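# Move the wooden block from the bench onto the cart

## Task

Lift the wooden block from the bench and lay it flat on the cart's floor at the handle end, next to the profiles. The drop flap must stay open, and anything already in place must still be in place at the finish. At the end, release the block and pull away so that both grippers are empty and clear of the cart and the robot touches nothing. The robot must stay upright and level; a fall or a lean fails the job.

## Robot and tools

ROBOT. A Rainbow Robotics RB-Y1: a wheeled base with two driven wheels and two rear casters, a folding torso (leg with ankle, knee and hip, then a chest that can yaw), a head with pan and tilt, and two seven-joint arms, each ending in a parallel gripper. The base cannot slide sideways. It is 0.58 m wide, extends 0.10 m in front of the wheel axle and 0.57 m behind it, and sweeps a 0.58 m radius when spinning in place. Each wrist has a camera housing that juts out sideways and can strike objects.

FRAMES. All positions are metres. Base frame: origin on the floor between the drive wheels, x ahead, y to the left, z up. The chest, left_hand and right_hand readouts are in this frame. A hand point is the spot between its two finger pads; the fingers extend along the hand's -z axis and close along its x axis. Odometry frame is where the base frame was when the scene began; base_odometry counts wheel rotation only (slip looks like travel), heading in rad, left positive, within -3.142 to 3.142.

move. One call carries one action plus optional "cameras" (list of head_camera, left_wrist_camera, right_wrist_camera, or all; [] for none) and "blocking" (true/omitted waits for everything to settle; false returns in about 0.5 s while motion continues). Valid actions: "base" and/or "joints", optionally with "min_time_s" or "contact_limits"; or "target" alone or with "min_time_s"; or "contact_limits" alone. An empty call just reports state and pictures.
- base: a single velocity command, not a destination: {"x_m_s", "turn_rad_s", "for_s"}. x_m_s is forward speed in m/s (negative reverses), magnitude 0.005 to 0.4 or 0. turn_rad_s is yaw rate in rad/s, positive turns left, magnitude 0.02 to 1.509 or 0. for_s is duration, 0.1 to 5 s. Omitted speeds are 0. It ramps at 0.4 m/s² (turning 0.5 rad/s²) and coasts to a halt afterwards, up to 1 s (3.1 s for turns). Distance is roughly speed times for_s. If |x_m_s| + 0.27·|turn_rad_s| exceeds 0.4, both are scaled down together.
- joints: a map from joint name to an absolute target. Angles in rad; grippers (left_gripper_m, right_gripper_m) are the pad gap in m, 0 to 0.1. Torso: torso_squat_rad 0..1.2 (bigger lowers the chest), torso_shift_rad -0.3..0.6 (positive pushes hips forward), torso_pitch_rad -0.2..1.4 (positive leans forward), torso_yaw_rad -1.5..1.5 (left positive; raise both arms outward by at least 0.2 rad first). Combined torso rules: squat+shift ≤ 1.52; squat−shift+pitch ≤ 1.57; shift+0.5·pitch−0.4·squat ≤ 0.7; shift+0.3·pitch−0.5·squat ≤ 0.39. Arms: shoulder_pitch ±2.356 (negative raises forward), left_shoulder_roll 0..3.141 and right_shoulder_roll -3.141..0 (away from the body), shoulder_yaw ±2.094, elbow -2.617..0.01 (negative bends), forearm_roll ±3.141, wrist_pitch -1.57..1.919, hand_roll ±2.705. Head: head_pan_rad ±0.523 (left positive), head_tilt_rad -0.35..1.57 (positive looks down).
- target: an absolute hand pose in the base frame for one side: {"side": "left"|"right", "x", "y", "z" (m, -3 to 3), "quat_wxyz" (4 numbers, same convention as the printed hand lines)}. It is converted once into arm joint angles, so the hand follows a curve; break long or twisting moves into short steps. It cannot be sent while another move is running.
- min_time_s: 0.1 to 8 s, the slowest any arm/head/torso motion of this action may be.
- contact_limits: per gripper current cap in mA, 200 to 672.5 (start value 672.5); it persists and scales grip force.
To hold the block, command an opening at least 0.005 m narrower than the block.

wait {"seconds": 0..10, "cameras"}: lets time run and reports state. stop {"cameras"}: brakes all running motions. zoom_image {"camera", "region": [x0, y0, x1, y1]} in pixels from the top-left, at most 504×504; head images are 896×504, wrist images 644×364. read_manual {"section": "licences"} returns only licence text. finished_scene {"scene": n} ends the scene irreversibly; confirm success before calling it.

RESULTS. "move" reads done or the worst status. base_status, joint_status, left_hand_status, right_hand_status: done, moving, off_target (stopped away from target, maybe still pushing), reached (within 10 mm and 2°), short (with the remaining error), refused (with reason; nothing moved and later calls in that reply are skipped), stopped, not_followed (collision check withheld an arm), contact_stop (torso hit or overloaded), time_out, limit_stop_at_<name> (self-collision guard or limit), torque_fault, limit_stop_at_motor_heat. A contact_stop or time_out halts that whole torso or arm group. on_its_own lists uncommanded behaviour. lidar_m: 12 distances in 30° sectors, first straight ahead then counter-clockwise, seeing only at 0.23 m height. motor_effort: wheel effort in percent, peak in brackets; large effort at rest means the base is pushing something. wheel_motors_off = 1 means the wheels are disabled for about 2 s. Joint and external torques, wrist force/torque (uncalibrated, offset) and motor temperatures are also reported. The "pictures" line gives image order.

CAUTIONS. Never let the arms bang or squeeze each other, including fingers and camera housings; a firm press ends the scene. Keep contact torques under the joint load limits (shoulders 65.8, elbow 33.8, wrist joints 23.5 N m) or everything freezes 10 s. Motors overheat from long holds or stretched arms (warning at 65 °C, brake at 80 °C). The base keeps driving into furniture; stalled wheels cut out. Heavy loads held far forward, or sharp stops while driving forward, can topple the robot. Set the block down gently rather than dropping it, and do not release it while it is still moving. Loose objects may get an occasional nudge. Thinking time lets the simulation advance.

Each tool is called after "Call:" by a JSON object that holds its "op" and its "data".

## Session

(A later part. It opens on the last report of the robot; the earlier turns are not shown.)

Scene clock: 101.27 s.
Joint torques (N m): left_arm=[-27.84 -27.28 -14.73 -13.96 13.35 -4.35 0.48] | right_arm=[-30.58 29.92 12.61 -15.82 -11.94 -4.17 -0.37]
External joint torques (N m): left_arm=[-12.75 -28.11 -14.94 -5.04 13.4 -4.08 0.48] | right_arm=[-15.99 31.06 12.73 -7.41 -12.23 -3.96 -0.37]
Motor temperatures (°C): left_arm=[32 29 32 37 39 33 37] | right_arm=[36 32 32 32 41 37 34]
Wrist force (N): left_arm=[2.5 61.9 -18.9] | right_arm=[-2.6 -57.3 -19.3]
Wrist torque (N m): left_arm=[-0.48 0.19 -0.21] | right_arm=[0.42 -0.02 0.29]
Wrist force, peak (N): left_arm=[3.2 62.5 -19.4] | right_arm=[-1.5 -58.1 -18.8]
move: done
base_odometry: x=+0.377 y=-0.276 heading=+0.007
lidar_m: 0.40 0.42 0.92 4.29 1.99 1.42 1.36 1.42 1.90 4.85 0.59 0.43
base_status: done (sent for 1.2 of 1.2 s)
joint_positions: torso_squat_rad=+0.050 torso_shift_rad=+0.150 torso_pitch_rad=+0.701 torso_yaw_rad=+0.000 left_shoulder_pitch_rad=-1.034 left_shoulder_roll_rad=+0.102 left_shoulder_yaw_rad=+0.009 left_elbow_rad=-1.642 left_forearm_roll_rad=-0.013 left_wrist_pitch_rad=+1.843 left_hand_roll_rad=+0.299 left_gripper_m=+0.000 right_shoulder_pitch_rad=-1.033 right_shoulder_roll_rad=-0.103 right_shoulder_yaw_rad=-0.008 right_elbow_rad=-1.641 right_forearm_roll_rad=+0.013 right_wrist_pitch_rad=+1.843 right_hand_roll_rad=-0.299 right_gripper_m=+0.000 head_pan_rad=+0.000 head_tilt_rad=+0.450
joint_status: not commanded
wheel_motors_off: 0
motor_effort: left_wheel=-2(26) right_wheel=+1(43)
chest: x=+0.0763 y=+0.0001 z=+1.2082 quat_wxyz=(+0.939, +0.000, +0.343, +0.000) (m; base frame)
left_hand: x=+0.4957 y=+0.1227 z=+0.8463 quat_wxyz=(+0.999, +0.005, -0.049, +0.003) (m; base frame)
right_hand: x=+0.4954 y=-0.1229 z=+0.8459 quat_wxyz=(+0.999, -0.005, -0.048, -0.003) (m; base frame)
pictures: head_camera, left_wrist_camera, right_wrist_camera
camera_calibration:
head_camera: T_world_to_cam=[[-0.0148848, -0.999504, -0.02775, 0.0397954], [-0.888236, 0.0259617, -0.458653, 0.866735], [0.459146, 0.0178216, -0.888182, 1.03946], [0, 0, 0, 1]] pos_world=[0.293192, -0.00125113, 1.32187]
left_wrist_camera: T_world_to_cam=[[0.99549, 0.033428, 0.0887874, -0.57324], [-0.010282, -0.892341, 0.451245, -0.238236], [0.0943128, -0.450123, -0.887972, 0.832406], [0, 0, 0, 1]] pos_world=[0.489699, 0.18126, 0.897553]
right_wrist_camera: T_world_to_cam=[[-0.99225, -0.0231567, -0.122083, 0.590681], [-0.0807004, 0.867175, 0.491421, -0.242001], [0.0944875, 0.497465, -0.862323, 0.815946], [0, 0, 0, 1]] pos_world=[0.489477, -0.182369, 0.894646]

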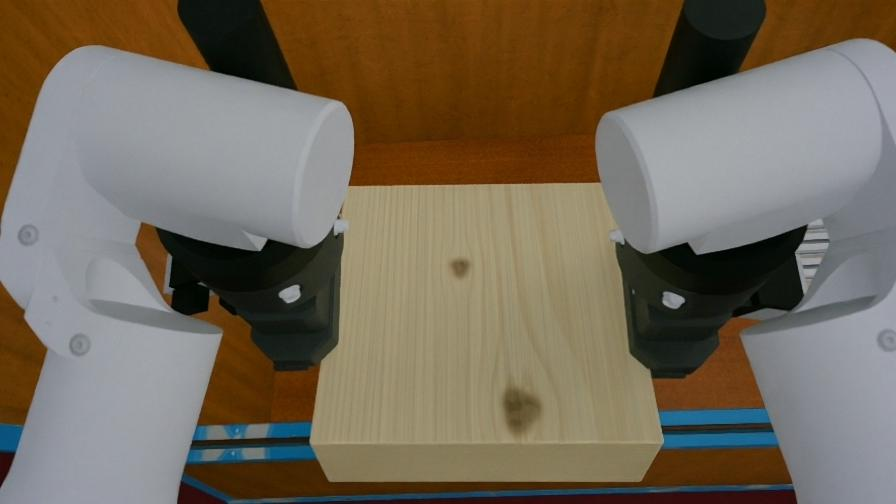

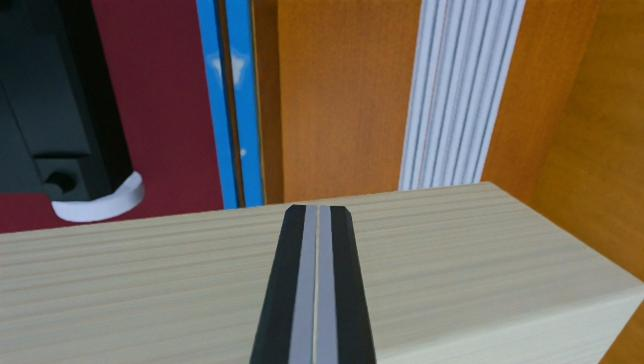

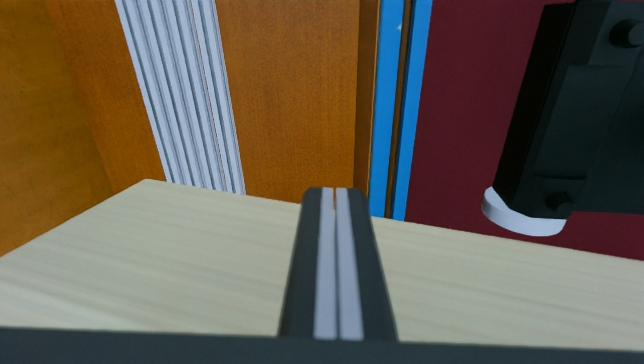

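Call:
{"op": "move", "data": {"base": {"x_m_s":0.2,"for_s":0.825}, "cameras": []}}

Call:
{"op": "move", "data": {"joints": {"torso_pitch_rad":1.0,"torso_shift_rad":0.3,"torso_squat_rad":0.56,"head_tilt_rad":0.25,"left_shoulder_pitch_rad":-0.933,"left_shoulder_roll_rad":0.092,"left_shoulder_yaw_rad":-0.099,"left_elbow_rad":-1.038,"left_forearm_roll_rad":-0.104,"left_wrist_pitch_rad":0.961,"left_hand_roll_rad":0.435,"right_shoulder_pitch_rad":-0.933,"right_shoulder_roll_rad":-0.092,"right_shoulder_yaw_rad":0.099,"right_elbow_rad":-1.038,"right_forearm_roll_rad":0.104,"right_wrist_pitch_rad":0.961,"right_hand_roll_rad":-0.435}, "min_time_s": 3, "cameras": ["head_camera","left_wrist_camera","right_wrist_camera"]}}

Scene clock: 107.37 s.
Joint torques (N m): left_arm=[-27.76 -27.41 -14.66 -14 13.26 -4.2 0.47] | right_arm=[-30.77 29.83 12.62 -15.99 -11.86 -4.28 -0.41]
External joint torques (N m): left_arm=[-12.67 -28.23 -14.87 -5.07 13.32 -3.93 0.48] | right_arm=[-16.18 30.97 12.74 -7.58 -12.16 -4.07 -0.41]
Motor temperatures (°C): left_arm=[32 29 32 37 40 33 37] | right_arm=[36 32 32 32 41 37 34]
Wrist force (N): left_arm=[2.4 61.9 -18.5] | right_arm=[-2.3 -57.0 -18.2]
Wrist torque (N m): left_arm=[-0.55 0.14 -0.21] | right_arm=[0.41 -0.02 0.30]
Wrist force, peak (N): left_arm=[2.5 62.6 -18.9] | right_arm=[-2.2 -57.9 -19.4]
move: done
base_odometry: x=+0.544 y=-0.275 heading=+0.007
lidar_m: 0.24 0.25 0.35 1.62 2.24 1.59 1.53 1.60 2.14 4.50 0.37 0.25
base_status: done (sent for 0.83 of 0.83 s)
joint_positions: torso_squat_rad=+0.050 torso_shift_rad=+0.150 torso_pitch_rad=+0.701 torso_yaw_rad=+0.000 left_shoulder_pitch_rad=-1.034 left_shoulder_roll_rad=+0.102 left_shoulder_yaw_rad=+0.009 left_elbow_rad=-1.642 left_forearm_roll_rad=-0.013 left_wrist_pitch_rad=+1.843 left_hand_roll_rad=+0.299 left_gripper_m=+0.000 right_shoulder_pitch_rad=-1.033 right_shoulder_roll_rad=-0.103 right_shoulder_yaw_rad=-0.008 right_elbow_rad=-1.641 right_forearm_roll_rad=+0.013 right_wrist_pitch_rad=+1.843 right_hand_roll_rad=-0.299 right_gripper_m=+0.000 head_pan_rad=+0.000 head_tilt_rad=+0.450
joint_status: not commanded
wheel_motors_off: 0
motor_effort: left_wheel=-1(22) right_wheel=+0(25)
chest: x=+0.0763 y=+0.0001 z=+1.2082 quat_wxyz=(+0.939, +0.000, +0.343, +0.000) (m; base frame)
left_hand: x=+0.4957 y=+0.1227 z=+0.8463 quat_wxyz=(+0.999, +0.005, -0.049, +0.003) (m; base frame)
right_hand: x=+0.4954 y=-0.1229 z=+0.8459 quat_wxyz=(+0.999, -0.005, -0.048, -0.003) (m; base frame)
pictures: none
No camera images: "cameras" was empty.

Scene clock: 110.67 s.
Joint torques (N m): left_arm=[-15.53 -27.24 -11.49 -12.55 7.04 -4.09 0.48] | right_arm=[-15.96 30.4 10.2 -13.56 -6.13 -3.7 0.02]
External joint torques (N m): left_arm=[-9.48 -25.05 -10.88 -6.15 7.05 -4.03 0.47] | right_arm=[-10.33 28.61 9.65 -7.57 -6.34 -3.7 0.02]
Motor temperatures (°C): left_arm=[32 29 32 37 40 33 37] | right_arm=[36 33 32 32 41 37 34]
Wrist force (N): left_arm=[3.2 40.9 -19.3] | right_arm=[-0.1 -35.7 -17.9]
Wrist torque (N m): left_arm=[-0.42 0.19 -0.15] | right_arm=[0.03 0.17 -0.30]
Wrist force, peak (N): left_arm=[5.6 71.0 -19.1] | right_arm=[-1.7 -66.5 -21.8]
move: done
base_odometry: x=+0.544 y=-0.275 heading=+0.007
lidar_m: 0.23 0.24 0.33 1.61 2.24 1.60 1.53 1.59 2.14 4.49 0.36 0.26
base_status: not commanded
joint_positions: torso_squat_rad=+0.560 torso_shift_rad=+0.300 torso_pitch_rad=+1.001 torso_yaw_rad=+0.000 left_shoulder_pitch_rad=-0.931 left_shoulder_roll_rad=+0.098 left_shoulder_yaw_rad=-0.096 left_elbow_rad=-1.036 left_forearm_roll_rad=-0.106 left_wrist_pitch_rad=+0.962 left_hand_roll_rad=+0.435 left_gripper_m=+0.000 right_shoulder_pitch_rad=-0.930 right_shoulder_roll_rad=-0.099 right_shoulder_yaw_rad=+0.096 right_elbow_rad=-1.036 right_forearm_roll_rad=+0.106 right_wrist_pitch_rad=+0.962 right_hand_roll_rad=-0.435 right_gripper_m=+0.000 head_pan_rad=+0.000 head_tilt_rad=+0.250
joint_status: all done
wheel_motors_off: 0
motor_effort: left_wheel=-1(3) right_wheel=+1(4)
chest: x=+0.2080 y=+0.0001 z=+1.0140 quat_wxyz=(+0.877, +0.000, +0.480, +0.000) (m; base frame)
left_hand: x=+0.4443 y=+0.1226 z=+0.3754 quat_wxyz=(+1.000, +0.009, +0.004, +0.002) (m; base frame)
right_hand: x=+0.4442 y=-0.1231 z=+0.3753 quat_wxyz=(+1.000, -0.009, +0.004, -0.002) (m; base frame)
pictures: head_camera, left_wrist_camera, right_wrist_camera
camera_calibration:
head_camera: T_world_to_cam=[[-0.0175749, -0.999504, -0.0261247, 0.0347635], [-0.929541, 0.0259582, -0.367804, 0.818447], [0.368299, 0.0178199, -0.929536, 0.827839], [0, 0, 0, 1]] pos_world=[0.456498, -0.00125113, 1.07144]
left_wrist_camera: T_world_to_cam=[[0.999389, 0.0313633, -0.0153996, -0.442642], [0.0349398, -0.895545, 0.443597, -0.0431409], [0.000121659, -0.443865, -0.896094, 0.463245], [0, 0, 0, 1]] pos_world=[0.443822, 0.180866, 0.427432]
right_wrist_camera: T_world_to_cam=[[-0.999513, -0.0252303, -0.0183677, 0.446513], [-0.0309995, 0.870584, 0.491042, -0.0362553], [0.00360153, 0.491372, -0.870942, 0.457971], [0, 0, 0, 1]] pos_world=[0.443522, -0.182205, 0.424871]

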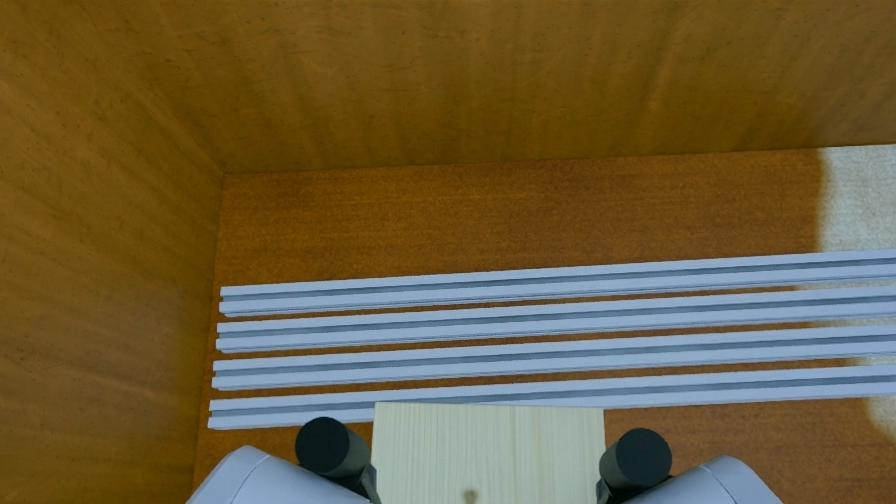

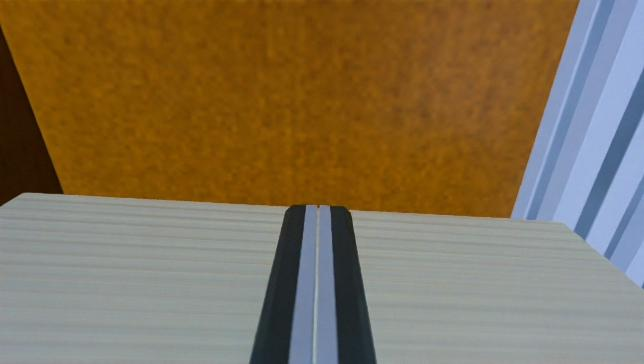

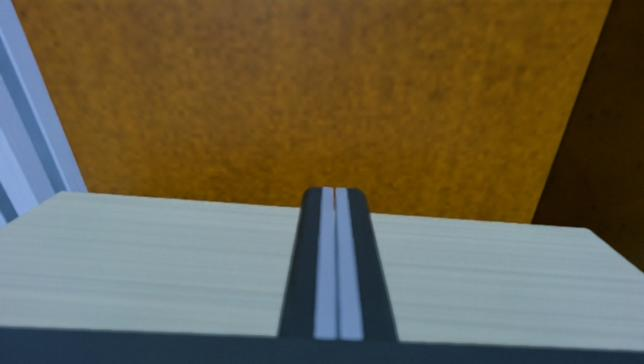

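Call:
{"op": "move", "data": {"base": {"x_m_s":0.05,"for_s":0.2}, "joints": {"torso_squat_rad":0.655}, "min_time_s": 1.5, "cameras": ["left_wrist_camera","right_wrist_camera"]}}

Scene clock: 114.07 s.
Joint torques (N m): left_arm=[-9.13 -32.96 -12.88 -4.1 9.55 -5.02 0.54] | right_arm=[-10.62 36.34 10.83 -2.55 -9.21 -5.13 -0.06]
External joint torques (N m): left_arm=[-2.89 -30.84 -12.29 2.37 9.56 -4.95 0.54] | right_arm=[-4.81 34.63 10.31 3.51 -9.44 -5.11 -0.06]
Motor temperatures (°C): left_arm=[32 30 32 37 39 33 37] | right_arm=[36 33 32 32 41 37 34]
Wrist force (N): left_arm=[3.8 60.6 40.8] | right_arm=[-9.1 -63.3 61.4]
Wrist torque (N m): left_arm=[-2.03 0.41 -0.21] | right_arm=[2.19 -1.97 -0.33]
Wrist force, peak (N): left_arm=[4.7 61.3 41.2] | right_arm=[-9.9 -63.5 63.0]
move: done
base_odometry: x=+0.554 y=-0.275 heading=+0.007
lidar_m: 0.22 0.23 0.32 1.60 2.26 1.62 1.54 1.61 2.15 4.47 0.35 0.25
base_status: done (sent for 0.2 of 0.2 s)
joint_positions: torso_squat_rad=+0.655 torso_shift_rad=+0.298 torso_pitch_rad=+0.996 torso_yaw_rad=+0.000 left_shoulder_pitch_rad=-0.932 left_shoulder_roll_rad=+0.100 left_shoulder_yaw_rad=-0.096 left_elbow_rad=-1.039 left_forearm_roll_rad=-0.106 left_wrist_pitch_rad=+0.962 left_hand_roll_rad=+0.435 left_gripper_m=+0.000 right_shoulder_pitch_rad=-0.932 right_shoulder_roll_rad=-0.100 right_shoulder_yaw_rad=+0.096 right_elbow_rad=-1.039 right_forearm_roll_rad=+0.106 right_wrist_pitch_rad=+0.962 right_hand_roll_rad=-0.435 right_gripper_m=+0.000 head_pan_rad=+0.000 head_tilt_rad=+0.250
joint_status: all done
wheel_motors_off: 0
motor_effort: left_wheel=-4(23) right_wheel=+3(25)
chest: x=+0.1948 y=+0.0001 z=+0.9793 quat_wxyz=(+0.879, +0.000, +0.478, +0.000) (m; base frame)
left_hand: x=+0.4365 y=+0.1230 z=+0.3425 quat_wxyz=(+1.000, +0.009, -0.001, +0.002) (m; base frame)
right_hand: x=+0.4363 y=-0.1237 z=+0.3424 quat_wxyz=(+1.000, -0.010, -0.001, -0.002) (m; base frame)
pictures: left_wrist_camera, right_wrist_camera
camera_calibration:
left_wrist_camera: T_world_to_cam=[[0.999495, 0.0311154, -0.00639282, -0.438426], [0.030724, -0.895842, 0.443309, -0.0258905], [0.00806678, -0.443282, -0.896346, 0.430468], [0, 0, 0, 1]] pos_world=[0.435528, 0.181267, 0.394523]
right_wrist_camera: T_world_to_cam=[[-0.999292, -0.0256892, -0.0274921, 0.440938], [-0.0358716, 0.870975, 0.490016, -0.0173611], [0.0113569, 0.490656, -0.87128, 0.426283], [0, 0, 0, 1]] pos_world=[0.435161, -0.18271, 0.392042]

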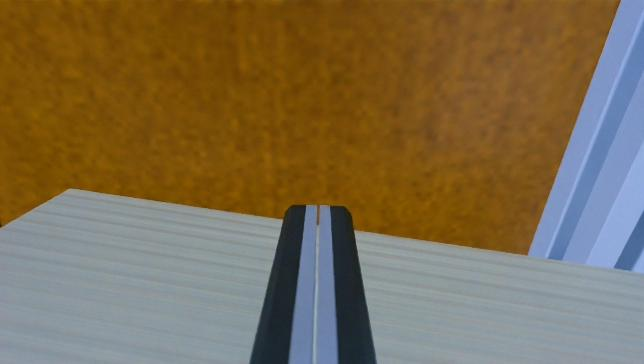

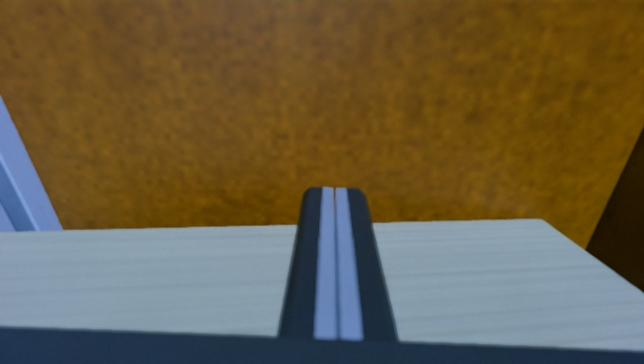

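Call:
{"op": "move", "data": {"joints": {"torso_squat_rad":0.6}, "min_time_s": 0.8, "cameras": []}}

Call:
{"op": "move", "data": {"base": {"x_m_s":-0.05,"for_s":0.367}, "cameras": []}}

Call:
{"op": "move", "data": {"joints": {"torso_squat_rad":0.655}, "min_time_s": 1.2, "cameras": ["left_wrist_camera","right_wrist_camera"]}}

Scene clock: 118.30 s.
Joint torques (N m): left_arm=[-15.92 -30.81 -12.99 -12.76 8.34 -4.17 0.4] | right_arm=[-16.49 34.45 10.51 -14.18 -7.51 -4 0.02]
External joint torques (N m): left_arm=[-9.87 -28.65 -12.38 -6.37 8.34 -4.11 0.4] | right_arm=[-10.86 32.69 9.97 -8.2 -7.73 -4 0.02]
Motor temperatures (°C): left_arm=[32 30 32 37 39 33 37] | right_arm=[35 33 32 32 41 37 34]
Wrist force (N): left_arm=[3.0 47.4 -18.9] | right_arm=[0.1 -42.4 -19.2]
Wrist torque (N m): left_arm=[-0.91 0.22 -0.17] | right_arm=[0.48 0.23 -0.37]
Wrist force, peak (N): left_arm=[4.4 61.3 41.5] | right_arm=[-9.2 -63.7 61.9]
move: done
base_odometry: x=+0.554 y=-0.275 heading=+0.007
lidar_m: 0.22 0.24 0.32 1.60 2.24 1.61 1.54 1.60 2.16 4.47 0.34 0.24
base_status: not commanded
joint_positions: torso_squat_rad=+0.600 torso_shift_rad=+0.300 torso_pitch_rad=+1.001 torso_yaw_rad=+0.000 left_shoulder_pitch_rad=-0.930 left_shoulder_roll_rad=+0.099 left_shoulder_yaw_rad=-0.096 left_elbow_rad=-1.036 left_forearm_roll_rad=-0.106 left_wrist_pitch_rad=+0.962 left_hand_roll_rad=+0.435 left_gripper_m=+0.000 right_shoulder_pitch_rad=-0.930 right_shoulder_roll_rad=-0.100 right_shoulder_yaw_rad=+0.096 right_elbow_rad=-1.036 right_forearm_roll_rad=+0.106 right_wrist_pitch_rad=+0.962 right_hand_roll_rad=-0.435 right_gripper_m=+0.000 head_pan_rad=+0.000 head_tilt_rad=+0.250
joint_status: all done
wheel_motors_off: 0
motor_effort: left_wheel=-3(5) right_wheel=+4(5)
chest: x=+0.2034 y=+0.0001 z=+0.9994 quat_wxyz=(+0.877, +0.000, +0.480, +0.000) (m; base frame)
left_hand: x=+0.4399 y=+0.1234 z=+0.3607 quat_wxyz=(+1.000, +0.009, +0.003, +0.002) (m; base frame)
right_hand: x=+0.4396 y=-0.1240 z=+0.3605 quat_wxyz=(+1.000, -0.010, +0.004, -0.002) (m; base frame)
pictures: none
No camera images: "cameras" was empty.

Scene clock: 119.17 s.
Joint torques (N m): left_arm=[-17.12 -30.47 -12.85 -13.18 8.27 -4.37 0.35] | right_arm=[-17.88 33.83 10.53 -14.65 -7.15 -4.16 -0.02]
External joint torques (N m): left_arm=[-11.08 -28.3 -12.24 -6.79 8.27 -4.31 0.35] | right_arm=[-12.26 32.07 9.99 -8.67 -7.37 -4.15 -0.01]
Motor temperatures (°C): left_arm=[32 30 32 37 39 33 37] | right_arm=[35 33 32 32 41 37 34]
Wrist force (N): left_arm=[2.8 47.7 -19.2] | right_arm=[0.0 -42.8 -18.9]
Wrist torque (N m): left_arm=[-0.97 0.17 -0.16] | right_arm=[0.51 0.19 -0.33]
Wrist force, peak (N): left_arm=[2.8 47.7 -19.2] | right_arm=[0.1 -42.9 -19.7]
move: done
base_odometry: x=+0.535 y=-0.275 heading=+0.007
lidar_m: 0.24 0.26 0.36 1.60 2.24 1.59 1.51 1.58 2.14 4.53 0.37 0.27
base_status: done (sent for 0.37 of 0.37 s)
joint_positions: torso_squat_rad=+0.600 torso_shift_rad=+0.300 torso_pitch_rad=+1.001 torso_yaw_rad=+0.000 left_shoulder_pitch_rad=-0.930 left_shoulder_roll_rad=+0.099 left_shoulder_yaw_rad=-0.096 left_elbow_rad=-1.036 left_forearm_roll_rad=-0.106 left_wrist_pitch_rad=+0.962 left_hand_roll_rad=+0.435 left_gripper_m=+0.000 right_shoulder_pitch_rad=-0.930 right_shoulder_roll_rad=-0.100 right_shoulder_yaw_rad=+0.096 right_elbow_rad=-1.036 right_forearm_roll_rad=+0.106 right_wrist_pitch_rad=+0.962 right_hand_roll_rad=-0.435 right_gripper_m=+0.000 head_pan_rad=+0.000 head_tilt_rad=+0.250
joint_status: not commanded
wheel_motors_off: 0
motor_effort: left_wheel=-1(27) right_wheel=+1(17)
chest: x=+0.2034 y=+0.0001 z=+0.9994 quat_wxyz=(+0.877, +0.000, +0.480, +0.000) (m; base frame)
left_hand: x=+0.4396 y=+0.1234 z=+0.3606 quat_wxyz=(+1.000, +0.009, +0.004, +0.002) (m; base frame)
right_hand: x=+0.4394 y=-0.1240 z=+0.3605 quat_wxyz=(+1.000, -0.010, +0.004, -0.002) (m; base frame)
pictures: none
No camera images: "cameras" was empty.

Scene clock: 120.63 s.
Joint torques (N m): left_arm=[-17.2 -31.15 -12.81 -13.2 8.41 -4.36 0.46] | right_arm=[-12.21 34.15 10.97 -10.01 -8.11 -2.07 -0.03]
External joint torques (N m): left_arm=[-11.14 -29 -12.21 -6.81 8.42 -4.3 0.46] | right_arm=[-6.52 32.4 10.43 -4.01 -8.33 -2.05 -0.02]
Motor temperatures (°C): left_arm=[32 30 32 37 39 33 37] | right_arm=[35 33 32 32 40 37 34]
Wrist force (N): left_arm=[3.2 50.9 -19.6] | right_arm=[10.7 -45.4 -13.1]
Wrist torque (N m): left_arm=[-0.98 0.15 -0.23] | right_arm=[0.62 0.34 -0.54]
Wrist force, peak (N): left_arm=[3.8 51.3 -19.5] | right_arm=[11.5 -46.3 -12.9]
move: done
base_odometry: x=+0.535 y=-0.275 heading=+0.007
lidar_m: 0.24 0.25 0.35 1.62 2.22 1.59 1.52 1.59 2.14 4.54 0.38 0.25
base_status: not commanded
joint_positions: torso_squat_rad=+0.655 torso_shift_rad=+0.300 torso_pitch_rad=+1.000 torso_yaw_rad=+0.000 left_shoulder_pitch_rad=-0.930 left_shoulder_roll_rad=+0.099 left_shoulder_yaw_rad=-0.096 left_elbow_rad=-1.036 left_forearm_roll_rad=-0.106 left_wrist_pitch_rad=+0.962 left_hand_roll_rad=+0.435 left_gripper_m=+0.000 right_shoulder_pitch_rad=-0.931 right_shoulder_roll_rad=-0.100 right_shoulder_yaw_rad=+0.096 right_elbow_rad=-1.037 right_forearm_roll_rad=+0.106 right_wrist_pitch_rad=+0.962 right_hand_roll_rad=-0.435 right_gripper_m=+0.000 head_pan_rad=+0.000 head_tilt_rad=+0.250
joint_status: all done
wheel_motors_off: 0
motor_effort: left_wheel=-3(4) right_wheel=+0(3)
chest: x=+0.1966 y=+0.0001 z=+0.9780 quat_wxyz=(+0.878, +0.000, +0.480, +0.000) (m; base frame)
left_hand: x=+0.4332 y=+0.1235 z=+0.3393 quat_wxyz=(+1.000, +0.009, +0.003, +0.002) (m; base frame)
right_hand: x=+0.4344 y=-0.1235 z=+0.3397 quat_wxyz=(+1.000, -0.009, +0.002, -0.002) (m; base frame)
pictures: left_wrist_camera, right_wrist_camera
camera_calibration:
left_wrist_camera: T_world_to_cam=[[0.999393, 0.0314759, -0.0149523, -0.432325], [0.0348429, -0.896176, 0.442329, -0.0254126], [0.000522814, -0.442582, -0.896728, 0.431182], [0, 0, 0, 1]] pos_world=[0.432723, 0.181667, 0.39143]
right_wrist_camera: T_world_to_cam=[[-0.999445, -0.0254734, -0.0214529, 0.436994], [-0.032724, 0.870806, 0.490537, -0.0177438], [0.00618572, 0.490967, -0.871156, 0.42608], [0, 0, 0, 1]] pos_world=[0.433535, -0.182608, 0.389261]

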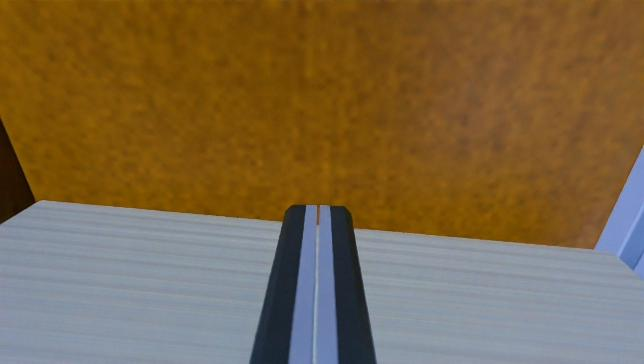

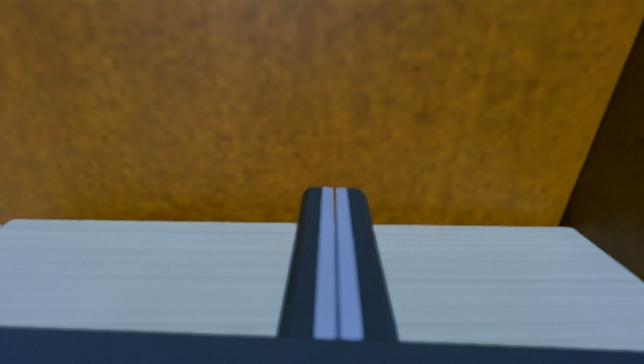

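Call:
{"op": "move", "data": {"base": {"x_m_s":0.05,"for_s":0.133}, "joints": {"torso_squat_rad":0.64}, "cameras": []}}

Call:
{"op": "move", "data": {"joints": {"torso_squat_rad":0.68}, "min_time_s": 1.2, "cameras": ["left_wrist_camera","right_wrist_camera"]}}

Scene clock: 123.03 s.
Joint torques (N m): left_arm=[-16.64 -30.79 -12.85 -13.57 8.43 -4.34 0.43] | right_arm=[-16.58 33.74 10.89 -14.25 -7.43 -3.95 0.13]
External joint torques (N m): left_arm=[-10.59 -28.63 -12.24 -7.19 8.44 -4.28 0.42] | right_arm=[-10.93 31.97 10.35 -8.27 -7.65 -3.95 0.13]
Motor temperatures (°C): left_arm=[32 30 32 37 39 33 37] | right_arm=[35 33 32 32 40 37 34]
Wrist force (N): left_arm=[3.6 47.7 -17.9] | right_arm=[-0.2 -43.2 -18.7]
Wrist torque (N m): left_arm=[-0.93 0.25 -0.16] | right_arm=[0.52 0.21 -0.32]
Wrist force, peak (N): left_arm=[3.2 51.4 -19.5] | right_arm=[11.3 -46.4 -13.0]
move: done
base_odometry: x=+0.542 y=-0.275 heading=+0.006
lidar_m: 0.24 0.25 0.34 1.60 2.24 1.60 1.52 1.60 2.14 4.51 0.37 0.25
base_status: done (sent for 0.13 of 0.13 s)
joint_positions: torso_squat_rad=+0.640 torso_shift_rad=+0.300 torso_pitch_rad=+1.001 torso_yaw_rad=+0.000 left_shoulder_pitch_rad=-0.930 left_shoulder_roll_rad=+0.099 left_shoulder_yaw_rad=-0.096 left_elbow_rad=-1.036 left_forearm_roll_rad=-0.106 left_wrist_pitch_rad=+0.962 left_hand_roll_rad=+0.435 left_gripper_m=+0.000 right_shoulder_pitch_rad=-0.930 right_shoulder_roll_rad=-0.100 right_shoulder_yaw_rad=+0.096 right_elbow_rad=-1.036 right_forearm_roll_rad=+0.106 right_wrist_pitch_rad=+0.962 right_hand_roll_rad=-0.435 right_gripper_m=+0.000 head_pan_rad=+0.000 head_tilt_rad=+0.250
joint_status: all done
wheel_motors_off: 0
motor_effort: left_wheel=-5(24) right_wheel=+3(26)
chest: x=+0.1986 y=+0.0001 z=+0.9839 quat_wxyz=(+0.877, +0.000, +0.480, +0.000) (m; base frame)
left_hand: x=+0.4349 y=+0.1234 z=+0.3451 quat_wxyz=(+1.000, +0.009, +0.004, +0.002) (m; base frame)
right_hand: x=+0.4348 y=-0.1239 z=+0.3450 quat_wxyz=(+1.000, -0.010, +0.004, -0.002) (m; base frame)
pictures: none
No camera images: "cameras" was empty.

Scene clock: 124.53 s.
Joint torques (N m): left_arm=[-16.47 -32.43 -12.37 -13.53 8.97 -4.42 0.45] | right_arm=[-13.88 33.42 10.8 -8.69 -7.47 -4.37 0.06]
External joint torques (N m): left_arm=[-10.39 -30.29 -11.78 -7.13 8.98 -4.36 0.45] | right_arm=[-8.18 31.67 10.26 -2.67 -7.69 -4.36 0.06]
Motor temperatures (°C): left_arm=[32 30 32 37 39 33 37] | right_arm=[35 33 32 32 40 37 34]
Wrist force (N): left_arm=[6.4 52.1 -17.8] | right_arm=[-3.7 -47.0 19.4]
Wrist torque (N m): left_arm=[-1.02 0.31 -0.15] | right_arm=[1.24 -0.16 -0.31]
Wrist force, peak (N): left_arm=[5.6 52.7 -18.1] | right_arm=[-2.8 -47.4 20.0]
move: done
base_odometry: x=+0.542 y=-0.275 heading=+0.006
lidar_m: 0.24 0.25 0.34 1.62 2.24 1.59 1.52 1.60 2.14 4.52 0.37 0.25
base_status: not commanded
joint_positions: torso_squat_rad=+0.680 torso_shift_rad=+0.300 torso_pitch_rad=+0.999 torso_yaw_rad=+0.000 left_shoulder_pitch_rad=-0.930 left_shoulder_roll_rad=+0.099 left_shoulder_yaw_rad=-0.096 left_elbow_rad=-1.036 left_forearm_roll_rad=-0.106 left_wrist_pitch_rad=+0.962 left_hand_roll_rad=+0.435 left_gripper_m=+0.000 right_shoulder_pitch_rad=-0.931 right_shoulder_roll_rad=-0.100 right_shoulder_yaw_rad=+0.096 right_elbow_rad=-1.037 right_forearm_roll_rad=+0.106 right_wrist_pitch_rad=+0.962 right_hand_roll_rad=-0.435 right_gripper_m=+0.000 head_pan_rad=+0.000 head_tilt_rad=+0.250
joint_status: all done
wheel_motors_off: 0
motor_effort: left_wheel=-5(5) right_wheel=+4(6)
chest: x=+0.1930 y=+0.0001 z=+0.9679 quat_wxyz=(+0.878, +0.000, +0.479, +0.000) (m; base frame)
left_hand: x=+0.4303 y=+0.1237 z=+0.3295 quat_wxyz=(+1.000, +0.010, +0.003, +0.002) (m; base frame)
right_hand: x=+0.4311 y=-0.1235 z=+0.3298 quat_wxyz=(+1.000, -0.009, +0.002, -0.002) (m; base frame)
pictures: left_wrist_camera, right_wrist_camera
camera_calibration:
left_wrist_camera: T_world_to_cam=[[0.999412, 0.0313531, -0.0138681, -0.42988], [0.0342534, -0.896339, 0.442044, -0.0204012], [0.00142894, -0.442259, -0.896886, 0.422096], [0, 0, 0, 1]] pos_world=[0.429723, 0.181867, 0.381628]
right_wrist_camera: T_world_to_cam=[[-0.999443, -0.0253286, -0.0217155, 0.43361], [-0.0327267, 0.870811, 0.490528, -0.0129902], [0.00648567, 0.490966, -0.871155, 0.417345], [0, 0, 0, 1]] pos_world=[0.430236, -0.182607, 0.37936]

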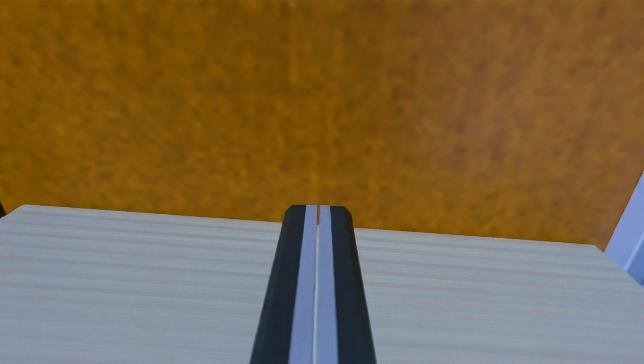

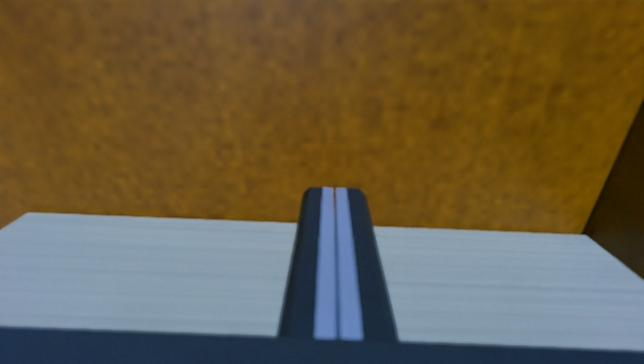

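Call:
{"op": "move", "data": {"joints": {"torso_squat_rad":0.695}, "min_time_s": 1.2, "cameras": ["left_wrist_camera","right_wrist_camera"]}}

Scene clock: 127.17 s.
Joint torques (N m): left_arm=[-12.28 -34.41 -13.45 -6.44 9.87 -6.21 0.4] | right_arm=[-12.1 33.99 10.77 -6.88 -8.02 -4.47 0.25]
External joint torques (N m): left_arm=[-6.1 -32.3 -12.86 0 9.88 -6.14 0.4] | right_arm=[-6.33 32.25 10.24 -0.84 -8.24 -4.45 0.25]
Motor temperatures (°C): left_arm=[32 30 32 37 39 33 37] | right_arm=[35 33 32 32 40 37 34]
Wrist force (N): left_arm=[1.6 63.9 35.6] | right_arm=[0.7 -53.9 24.3]
Wrist torque (N m): left_arm=[-2.12 0.46 -0.26] | right_arm=[1.67 -0.09 -0.43]
Wrist force, peak (N): left_arm=[2.0 64.2 36.0] | right_arm=[1.1 -54.1 24.3]
move: done
base_odometry: x=+0.542 y=-0.275 heading=+0.006
lidar_m: 0.24 0.25 0.36 1.61 2.24 1.60 1.52 1.61 2.14 4.51 0.36 0.26
base_status: not commanded
joint_positions: torso_squat_rad=+0.695 torso_shift_rad=+0.299 torso_pitch_rad=+0.997 torso_yaw_rad=+0.000 left_shoulder_pitch_rad=-0.931 left_shoulder_roll_rad=+0.100 left_shoulder_yaw_rad=-0.096 left_elbow_rad=-1.038 left_forearm_roll_rad=-0.106 left_wrist_pitch_rad=+0.962 left_hand_roll_rad=+0.435 left_gripper_m=+0.000 right_shoulder_pitch_rad=-0.931 right_shoulder_roll_rad=-0.100 right_shoulder_yaw_rad=+0.096 right_elbow_rad=-1.038 right_forearm_roll_rad=+0.106 right_wrist_pitch_rad=+0.962 right_hand_roll_rad=-0.435 right_gripper_m=+0.000 head_pan_rad=+0.000 head_tilt_rad=+0.250
joint_status: all done
wheel_motors_off: 0
motor_effort: left_wheel=-3(5) right_wheel=+2(4)
chest: x=+0.1902 y=+0.0001 z=+0.9622 quat_wxyz=(+0.878, +0.000, +0.478, +0.000) (m; base frame)
left_hand: x=+0.4303 y=+0.1238 z=+0.3248 quat_wxyz=(+1.000, +0.010, +0.000, +0.002) (m; base frame)
right_hand: x=+0.4302 y=-0.1234 z=+0.3247 quat_wxyz=(+1.000, -0.009, +0.000, -0.002) (m; base frame)
pictures: left_wrist_camera, right_wrist_camera
camera_calibration:
left_wrist_camera: T_world_to_cam=[[0.999466, 0.0313764, -0.00917117, -0.431549], [0.0321971, -0.896383, 0.44211, -0.0173589], [0.00565093, -0.442169, -0.896914, 0.416102], [0, 0, 0, 1]] pos_world=[0.429526, 0.181967, 0.376924]
right_wrist_camera: T_world_to_cam=[[-0.999365, -0.0255594, -0.0248148, 0.433502], [-0.0344498, 0.870748, 0.490521, -0.00996213], [0.00907006, 0.491064, -0.871076, 0.411682], [0, 0, 0, 1]] pos_world=[0.42915, -0.182408, 0.37425]

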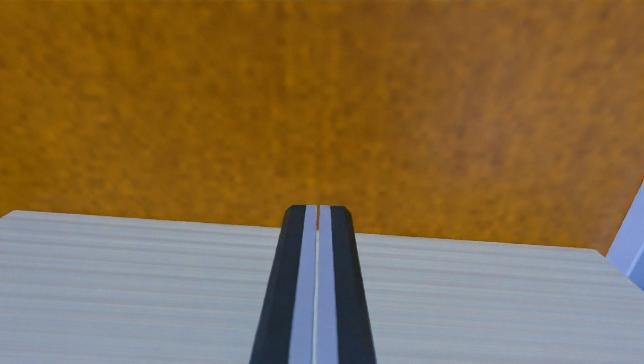

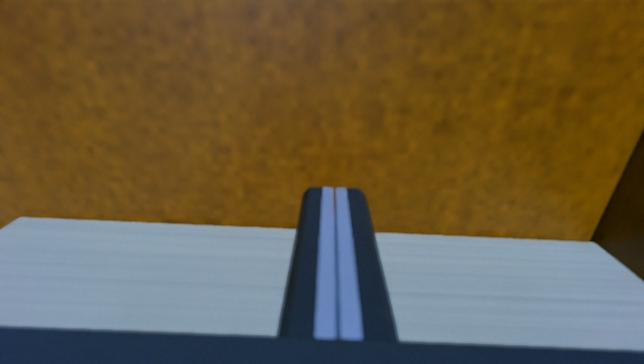

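Call:
{"op": "move", "data": {"joints": {"left_shoulder_pitch_rad":-0.889,"left_shoulder_roll_rad":0.153,"left_shoulder_yaw_rad":-0.073,"left_elbow_rad":-1.099,"left_forearm_roll_rad":-0.022,"left_wrist_pitch_rad":0.966,"left_hand_roll_rad":0.356,"right_shoulder_pitch_rad":-0.889,"right_shoulder_roll_rad":-0.153,"right_shoulder_yaw_rad":0.073,"right_elbow_rad":-1.099,"right_forearm_roll_rad":0.022,"right_wrist_pitch_rad":0.966,"right_hand_roll_rad":-0.356}, "min_time_s": 1, "cameras": []}}

Call:
{"op": "move", "data": {"joints": {"torso_squat_rad":0.43}, "cameras": ["head_camera","left_wrist_camera","right_wrist_camera"]}}

Scene clock: 131.50 s.
Joint torques (N m): left_arm=[-4.46 -1.26 1.62 -7 0.2 -0.04 -0.31] | right_arm=[-3.46 -0.59 -1.71 -7 -0.28 0.18 0.09]
External joint torques (N m): left_arm=[1.03 -0.55 1.77 -0.46 0.18 0.05 -0.31] | right_arm=[1.6 -0.95 -1.81 -0.87 -0.48 0.21 0.09]
Motor temperatures (°C): left_arm=[32 30 32 37 39 33 37] | right_arm=[35 33 32 32 40 37 34]
Wrist force (N): left_arm=[1.2 3.7 -8.4] | right_arm=[-0.2 2.7 -4.2]
Wrist torque (N m): left_arm=[-0.54 0.20 0.02] | right_arm=[-0.29 0.08 -0.06]
Wrist force, peak (N): left_arm=[2.1 65.2 35.8] | right_arm=[0.8 -54.1 24.3]
move: done
base_odometry: x=+0.542 y=-0.275 heading=+0.006
lidar_m: 0.24 0.26 0.34 1.61 2.25 1.60 1.52 1.59 2.14 4.51 0.37 0.25
base_status: not commanded
joint_positions: torso_squat_rad=+0.695 torso_shift_rad=+0.300 torso_pitch_rad=+1.000 torso_yaw_rad=+0.000 left_shoulder_pitch_rad=-0.889 left_shoulder_roll_rad=+0.153 left_shoulder_yaw_rad=-0.073 left_elbow_rad=-1.099 left_forearm_roll_rad=-0.022 left_wrist_pitch_rad=+0.966 left_hand_roll_rad=+0.356 left_gripper_m=+0.000 right_shoulder_pitch_rad=-0.889 right_shoulder_roll_rad=-0.153 right_shoulder_yaw_rad=+0.073 right_elbow_rad=-1.099 right_forearm_roll_rad=+0.022 right_wrist_pitch_rad=+0.966 right_hand_roll_rad=-0.356 right_gripper_m=+0.000 head_pan_rad=+0.000 head_tilt_rad=+0.250
joint_status: all done
wheel_motors_off: 0
motor_effort: left_wheel=-5(5) right_wheel=+1(4)
chest: x=+0.1911 y=+0.0001 z=+0.9614 quat_wxyz=(+0.878, +0.000, +0.479, +0.000) (m; base frame)
left_hand: x=+0.4306 y=+0.1499 z=+0.3250 quat_wxyz=(+1.000, +0.000, +0.001, +0.000) (m; base frame)
right_hand: x=+0.4306 y=-0.1495 z=+0.3250 quat_wxyz=(+1.000, +0.000, +0.001, +0.000) (m; base frame)
pictures: none
No camera images: "cameras" was empty.

Scene clock: 133.17 s.
Joint torques (N m): left_arm=[-4.84 -0.92 1.58 -6.75 0.32 -0.05 -0.35] | right_arm=[-3.99 -0.59 -1.79 -6.77 -0.12 0.03 0.07]
External joint torques (N m): left_arm=[0.64 -0.21 1.72 -0.22 0.3 0.03 -0.35] | right_arm=[1.05 -0.96 -1.89 -0.65 -0.32 0.06 0.07]
Motor temperatures (°C): left_arm=[32 30 32 37 38 33 37] | right_arm=[35 33 32 32 39 37 34]
Wrist force (N): left_arm=[0.0 3.9 -8.2] | right_arm=[-0.1 2.2 -4.5]
Wrist torque (N m): left_arm=[-0.63 0.07 0.07] | right_arm=[-0.23 0.11 -0.10]
Wrist force, peak (N): left_arm=[-0.1 4.1 -8.9] | right_arm=[0.0 2.6 -5.0]
move: done
base_odometry: x=+0.542 y=-0.275 heading=+0.006
lidar_m: 0.24 0.26 0.35 1.60 2.23 1.61 1.52 1.59 2.14 4.51 0.37 0.26
base_status: not commanded
joint_positions: torso_squat_rad=+0.430 torso_shift_rad=+0.300 torso_pitch_rad=+1.000 torso_yaw_rad=+0.000 left_shoulder_pitch_rad=-0.889 left_shoulder_roll_rad=+0.153 left_shoulder_yaw_rad=-0.073 left_elbow_rad=-1.099 left_forearm_roll_rad=-0.022 left_wrist_pitch_rad=+0.966 left_hand_roll_rad=+0.356 left_gripper_m=+0.000 right_shoulder_pitch_rad=-0.889 right_shoulder_roll_rad=-0.153 right_shoulder_yaw_rad=+0.073 right_elbow_rad=-1.099 right_forearm_roll_rad=+0.022 right_wrist_pitch_rad=+0.966 right_hand_roll_rad=-0.356 right_gripper_m=+0.000 head_pan_rad=+0.000 head_tilt_rad=+0.250
joint_status: all done
wheel_motors_off: 0
motor_effort: left_wheel=-4(5) right_wheel=+4(6)
chest: x=+0.2204 y=+0.0001 z=+1.0555 quat_wxyz=(+0.878, +0.000, +0.479, +0.000) (m; base frame)
left_hand: x=+0.4596 y=+0.1499 z=+0.4191 quat_wxyz=(+1.000, +0.000, +0.001, +0.000) (m; base frame)
right_hand: x=+0.4596 y=-0.1495 z=+0.4191 quat_wxyz=(+1.000, +0.000, +0.001, +0.000) (m; base frame)
pictures: head_camera, left_wrist_camera, right_wrist_camera
camera_calibration:
head_camera: T_world_to_cam=[[-0.0175526, -0.999504, -0.0261396, 0.0360751], [-0.929226, 0.0259582, -0.368598, 0.845952], [0.369094, 0.0178197, -0.929221, 0.861345], [0, 0, 0, 1]] pos_world=[0.468797, -0.00125113, 1.11314]
left_wrist_camera: T_world_to_cam=[[0.999559, 0.0275924, -0.0110115, -0.459507], [0.0295686, -0.88808, 0.458738, -0.0436789], [0.0028786, -0.458861, -0.888503, 0.51229], [0, 0, 0, 1]] pos_world=[0.459121, 0.208958, 0.470148]
right_wrist_camera: T_world_to_cam=[[-0.999307, -0.0285383, -0.0239147, 0.463835], [-0.0367224, 0.861491, 0.506444, -0.039546], [0.00614921, 0.506971, -0.861941, 0.506432], [0, 0, 0, 1]] pos_world=[0.458947, -0.209441, 0.467635]

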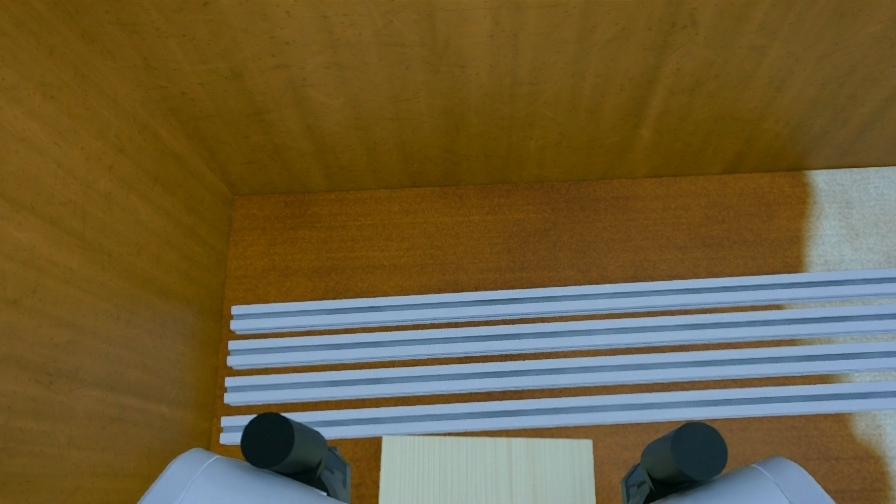

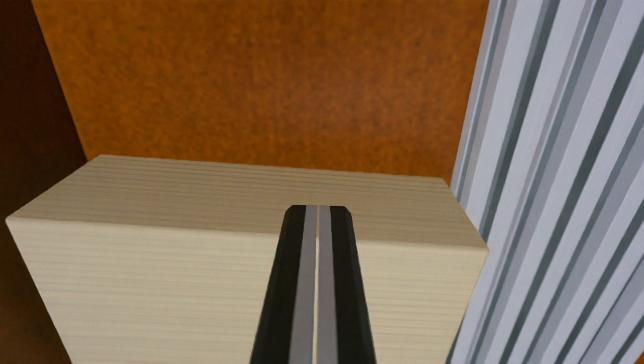

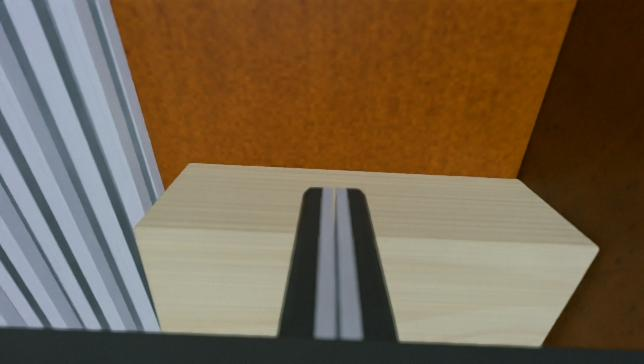

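Call:
{"op": "move", "data": {"joints": {"torso_pitch_rad":0.4,"torso_shift_rad":0.0,"torso_squat_rad":0.1}, "cameras": []}}

Call:
{"op": "move", "data": {"base": {"x_m_s":-0.3,"for_s":1.6}, "cameras": ["head_camera"]}}

Scene clock: 138.47 s.
Joint torques (N m): left_arm=[-16.94 2.05 2.77 -9.15 -0.13 -1.3 -0.31] | right_arm=[-16.94 -3.82 -2.61 -9.64 0.18 -0.93 0.22]
External joint torques (N m): left_arm=[1.34 -1.15 1.24 0.56 0.16 -0.18 -0.28] | right_arm=[0.85 -0.34 -1.28 -0.47 -0.36 0.11 0.2]
Motor temperatures (°C): left_arm=[32 30 32 37 38 33 37] | right_arm=[35 33 32 32 39 37 34]
Wrist force (N): left_arm=[-3.1 3.9 -6.6] | right_arm=[-3.2 2.7 -3.6]
Wrist torque (N m): left_arm=[-0.58 -0.07 0.14] | right_arm=[-0.32 -0.05 -0.09]
Wrist force, peak (N): left_arm=[0.5 3.9 -8.6] | right_arm=[-0.3 2.8 -5.1]
move: done
base_odometry: x=+0.542 y=-0.275 heading=+0.006
lidar_m: 0.24 0.26 0.34 1.62 2.23 1.61 1.52 1.59 2.13 4.51 0.36 0.26
base_status: not commanded
joint_positions: torso_squat_rad=+0.100 torso_shift_rad=+0.000 torso_pitch_rad=+0.400 torso_yaw_rad=+0.000 left_shoulder_pitch_rad=-0.889 left_shoulder_roll_rad=+0.153 left_shoulder_yaw_rad=-0.073 left_elbow_rad=-1.099 left_forearm_roll_rad=-0.022 left_wrist_pitch_rad=+0.966 left_hand_roll_rad=+0.356 left_gripper_m=+0.000 right_shoulder_pitch_rad=-0.889 right_shoulder_roll_rad=-0.153 right_shoulder_yaw_rad=+0.073 right_elbow_rad=-1.099 right_forearm_roll_rad=+0.022 right_wrist_pitch_rad=+0.966 right_hand_roll_rad=-0.356 right_gripper_m=+0.000 head_pan_rad=+0.000 head_tilt_rad=+0.250
joint_status: all done
wheel_motors_off: 0
motor_effort: left_wheel=-3(8) right_wheel=+4(8)
chest: x=-0.1076 y=+0.0001 z=+1.2620 quat_wxyz=(+0.980, +0.000, +0.199, +0.000) (m; base frame)
left_hand: x=+0.4494 y=+0.1500 z=+0.8720 quat_wxyz=(+0.956, +0.000, -0.295, +0.000) (m; base frame)
right_hand: x=+0.4494 y=-0.1496 z=+0.8720 quat_wxyz=(+0.956, +0.000, -0.295, +0.000) (m; base frame)
pictures: none
No camera images: "cameras" was empty.

Scene clock: 141.20 s.
Joint torques (N m): left_arm=[-17.33 1.65 2.72 -9.33 -0.29 -1.32 -0.26] | right_arm=[-18.34 -3.73 -2.91 -9.78 0.27 -1.04 0.18]
External joint torques (N m): left_arm=[0.95 -1.55 1.18 0.38 0 -0.19 -0.23] | right_arm=[-0.55 -0.25 -1.58 -0.61 -0.27 0 0.16]
Motor temperatures (°C): left_arm=[32 29 32 37 37 33 37] | right_arm=[35 32 32 32 38 37 34]
Wrist force (N): left_arm=[-2.4 3.3 -7.0] | right_arm=[-3.6 2.2 -3.4]
Wrist torque (N m): left_arm=[-0.54 0.08 0.09] | right_arm=[-0.29 -0.16 -0.09]
Wrist force, peak (N): left_arm=[-3.0 4.2 -7.2] | right_arm=[-3.7 2.5 -3.9]
move: done
base_odometry: x=+0.062 y=-0.277 heading=+0.004
lidar_m: 0.72 0.76 1.78 4.59 1.54 1.10 1.05 1.11 1.47 3.71 1.06 0.77
base_status: done (sent for 1.6 of 1.6 s)
joint_positions: torso_squat_rad=+0.100 torso_shift_rad=+0.000 torso_pitch_rad=+0.400 torso_yaw_rad=+0.000 left_shoulder_pitch_rad=-0.889 left_shoulder_roll_rad=+0.153 left_shoulder_yaw_rad=-0.073 left_elbow_rad=-1.099 left_forearm_roll_rad=-0.022 left_wrist_pitch_rad=+0.966 left_hand_roll_rad=+0.356 left_gripper_m=+0.000 right_shoulder_pitch_rad=-0.889 right_shoulder_roll_rad=-0.153 right_shoulder_yaw_rad=+0.073 right_elbow_rad=-1.099 right_forearm_roll_rad=+0.022 right_wrist_pitch_rad=+0.966 right_hand_roll_rad=-0.356 right_gripper_m=+0.000 head_pan_rad=+0.000 head_tilt_rad=+0.250
joint_status: not commanded
wheel_motors_off: 0
motor_effort: left_wheel=-22(39) right_wheel=+21(41)
chest: x=-0.1075 y=+0.0001 z=+1.2620 quat_wxyz=(+0.980, +0.000, +0.199, +0.000) (m; base frame)
left_hand: x=+0.4494 y=+0.1500 z=+0.8719 quat_wxyz=(+0.956, +0.000, -0.295, +0.000) (m; base frame)
right_hand: x=+0.4492 y=-0.1497 z=+0.8718 quat_wxyz=(+0.956, +0.000, -0.294, +0.000) (m; base frame)
pictures: head_camera
camera_calibration:
head_camera: T_world_to_cam=[[0.000274777, -0.999504, -0.0314868, 0.0444821], [-0.558734, 0.02596, -0.828941, 1.23814], [0.829347, 0.0178205, -0.558449, 0.755817], [0, 0, 0, 1]] pos_world=[0.0649439, -0.00115113, 1.44983]

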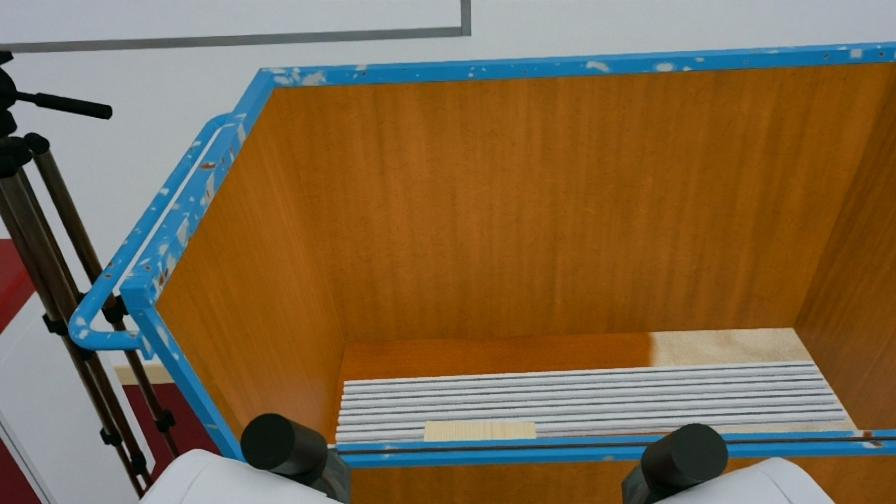

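Call:
{"op": "finished_scene", "data": {"scene": 2}}

The scene is finished: the task was done.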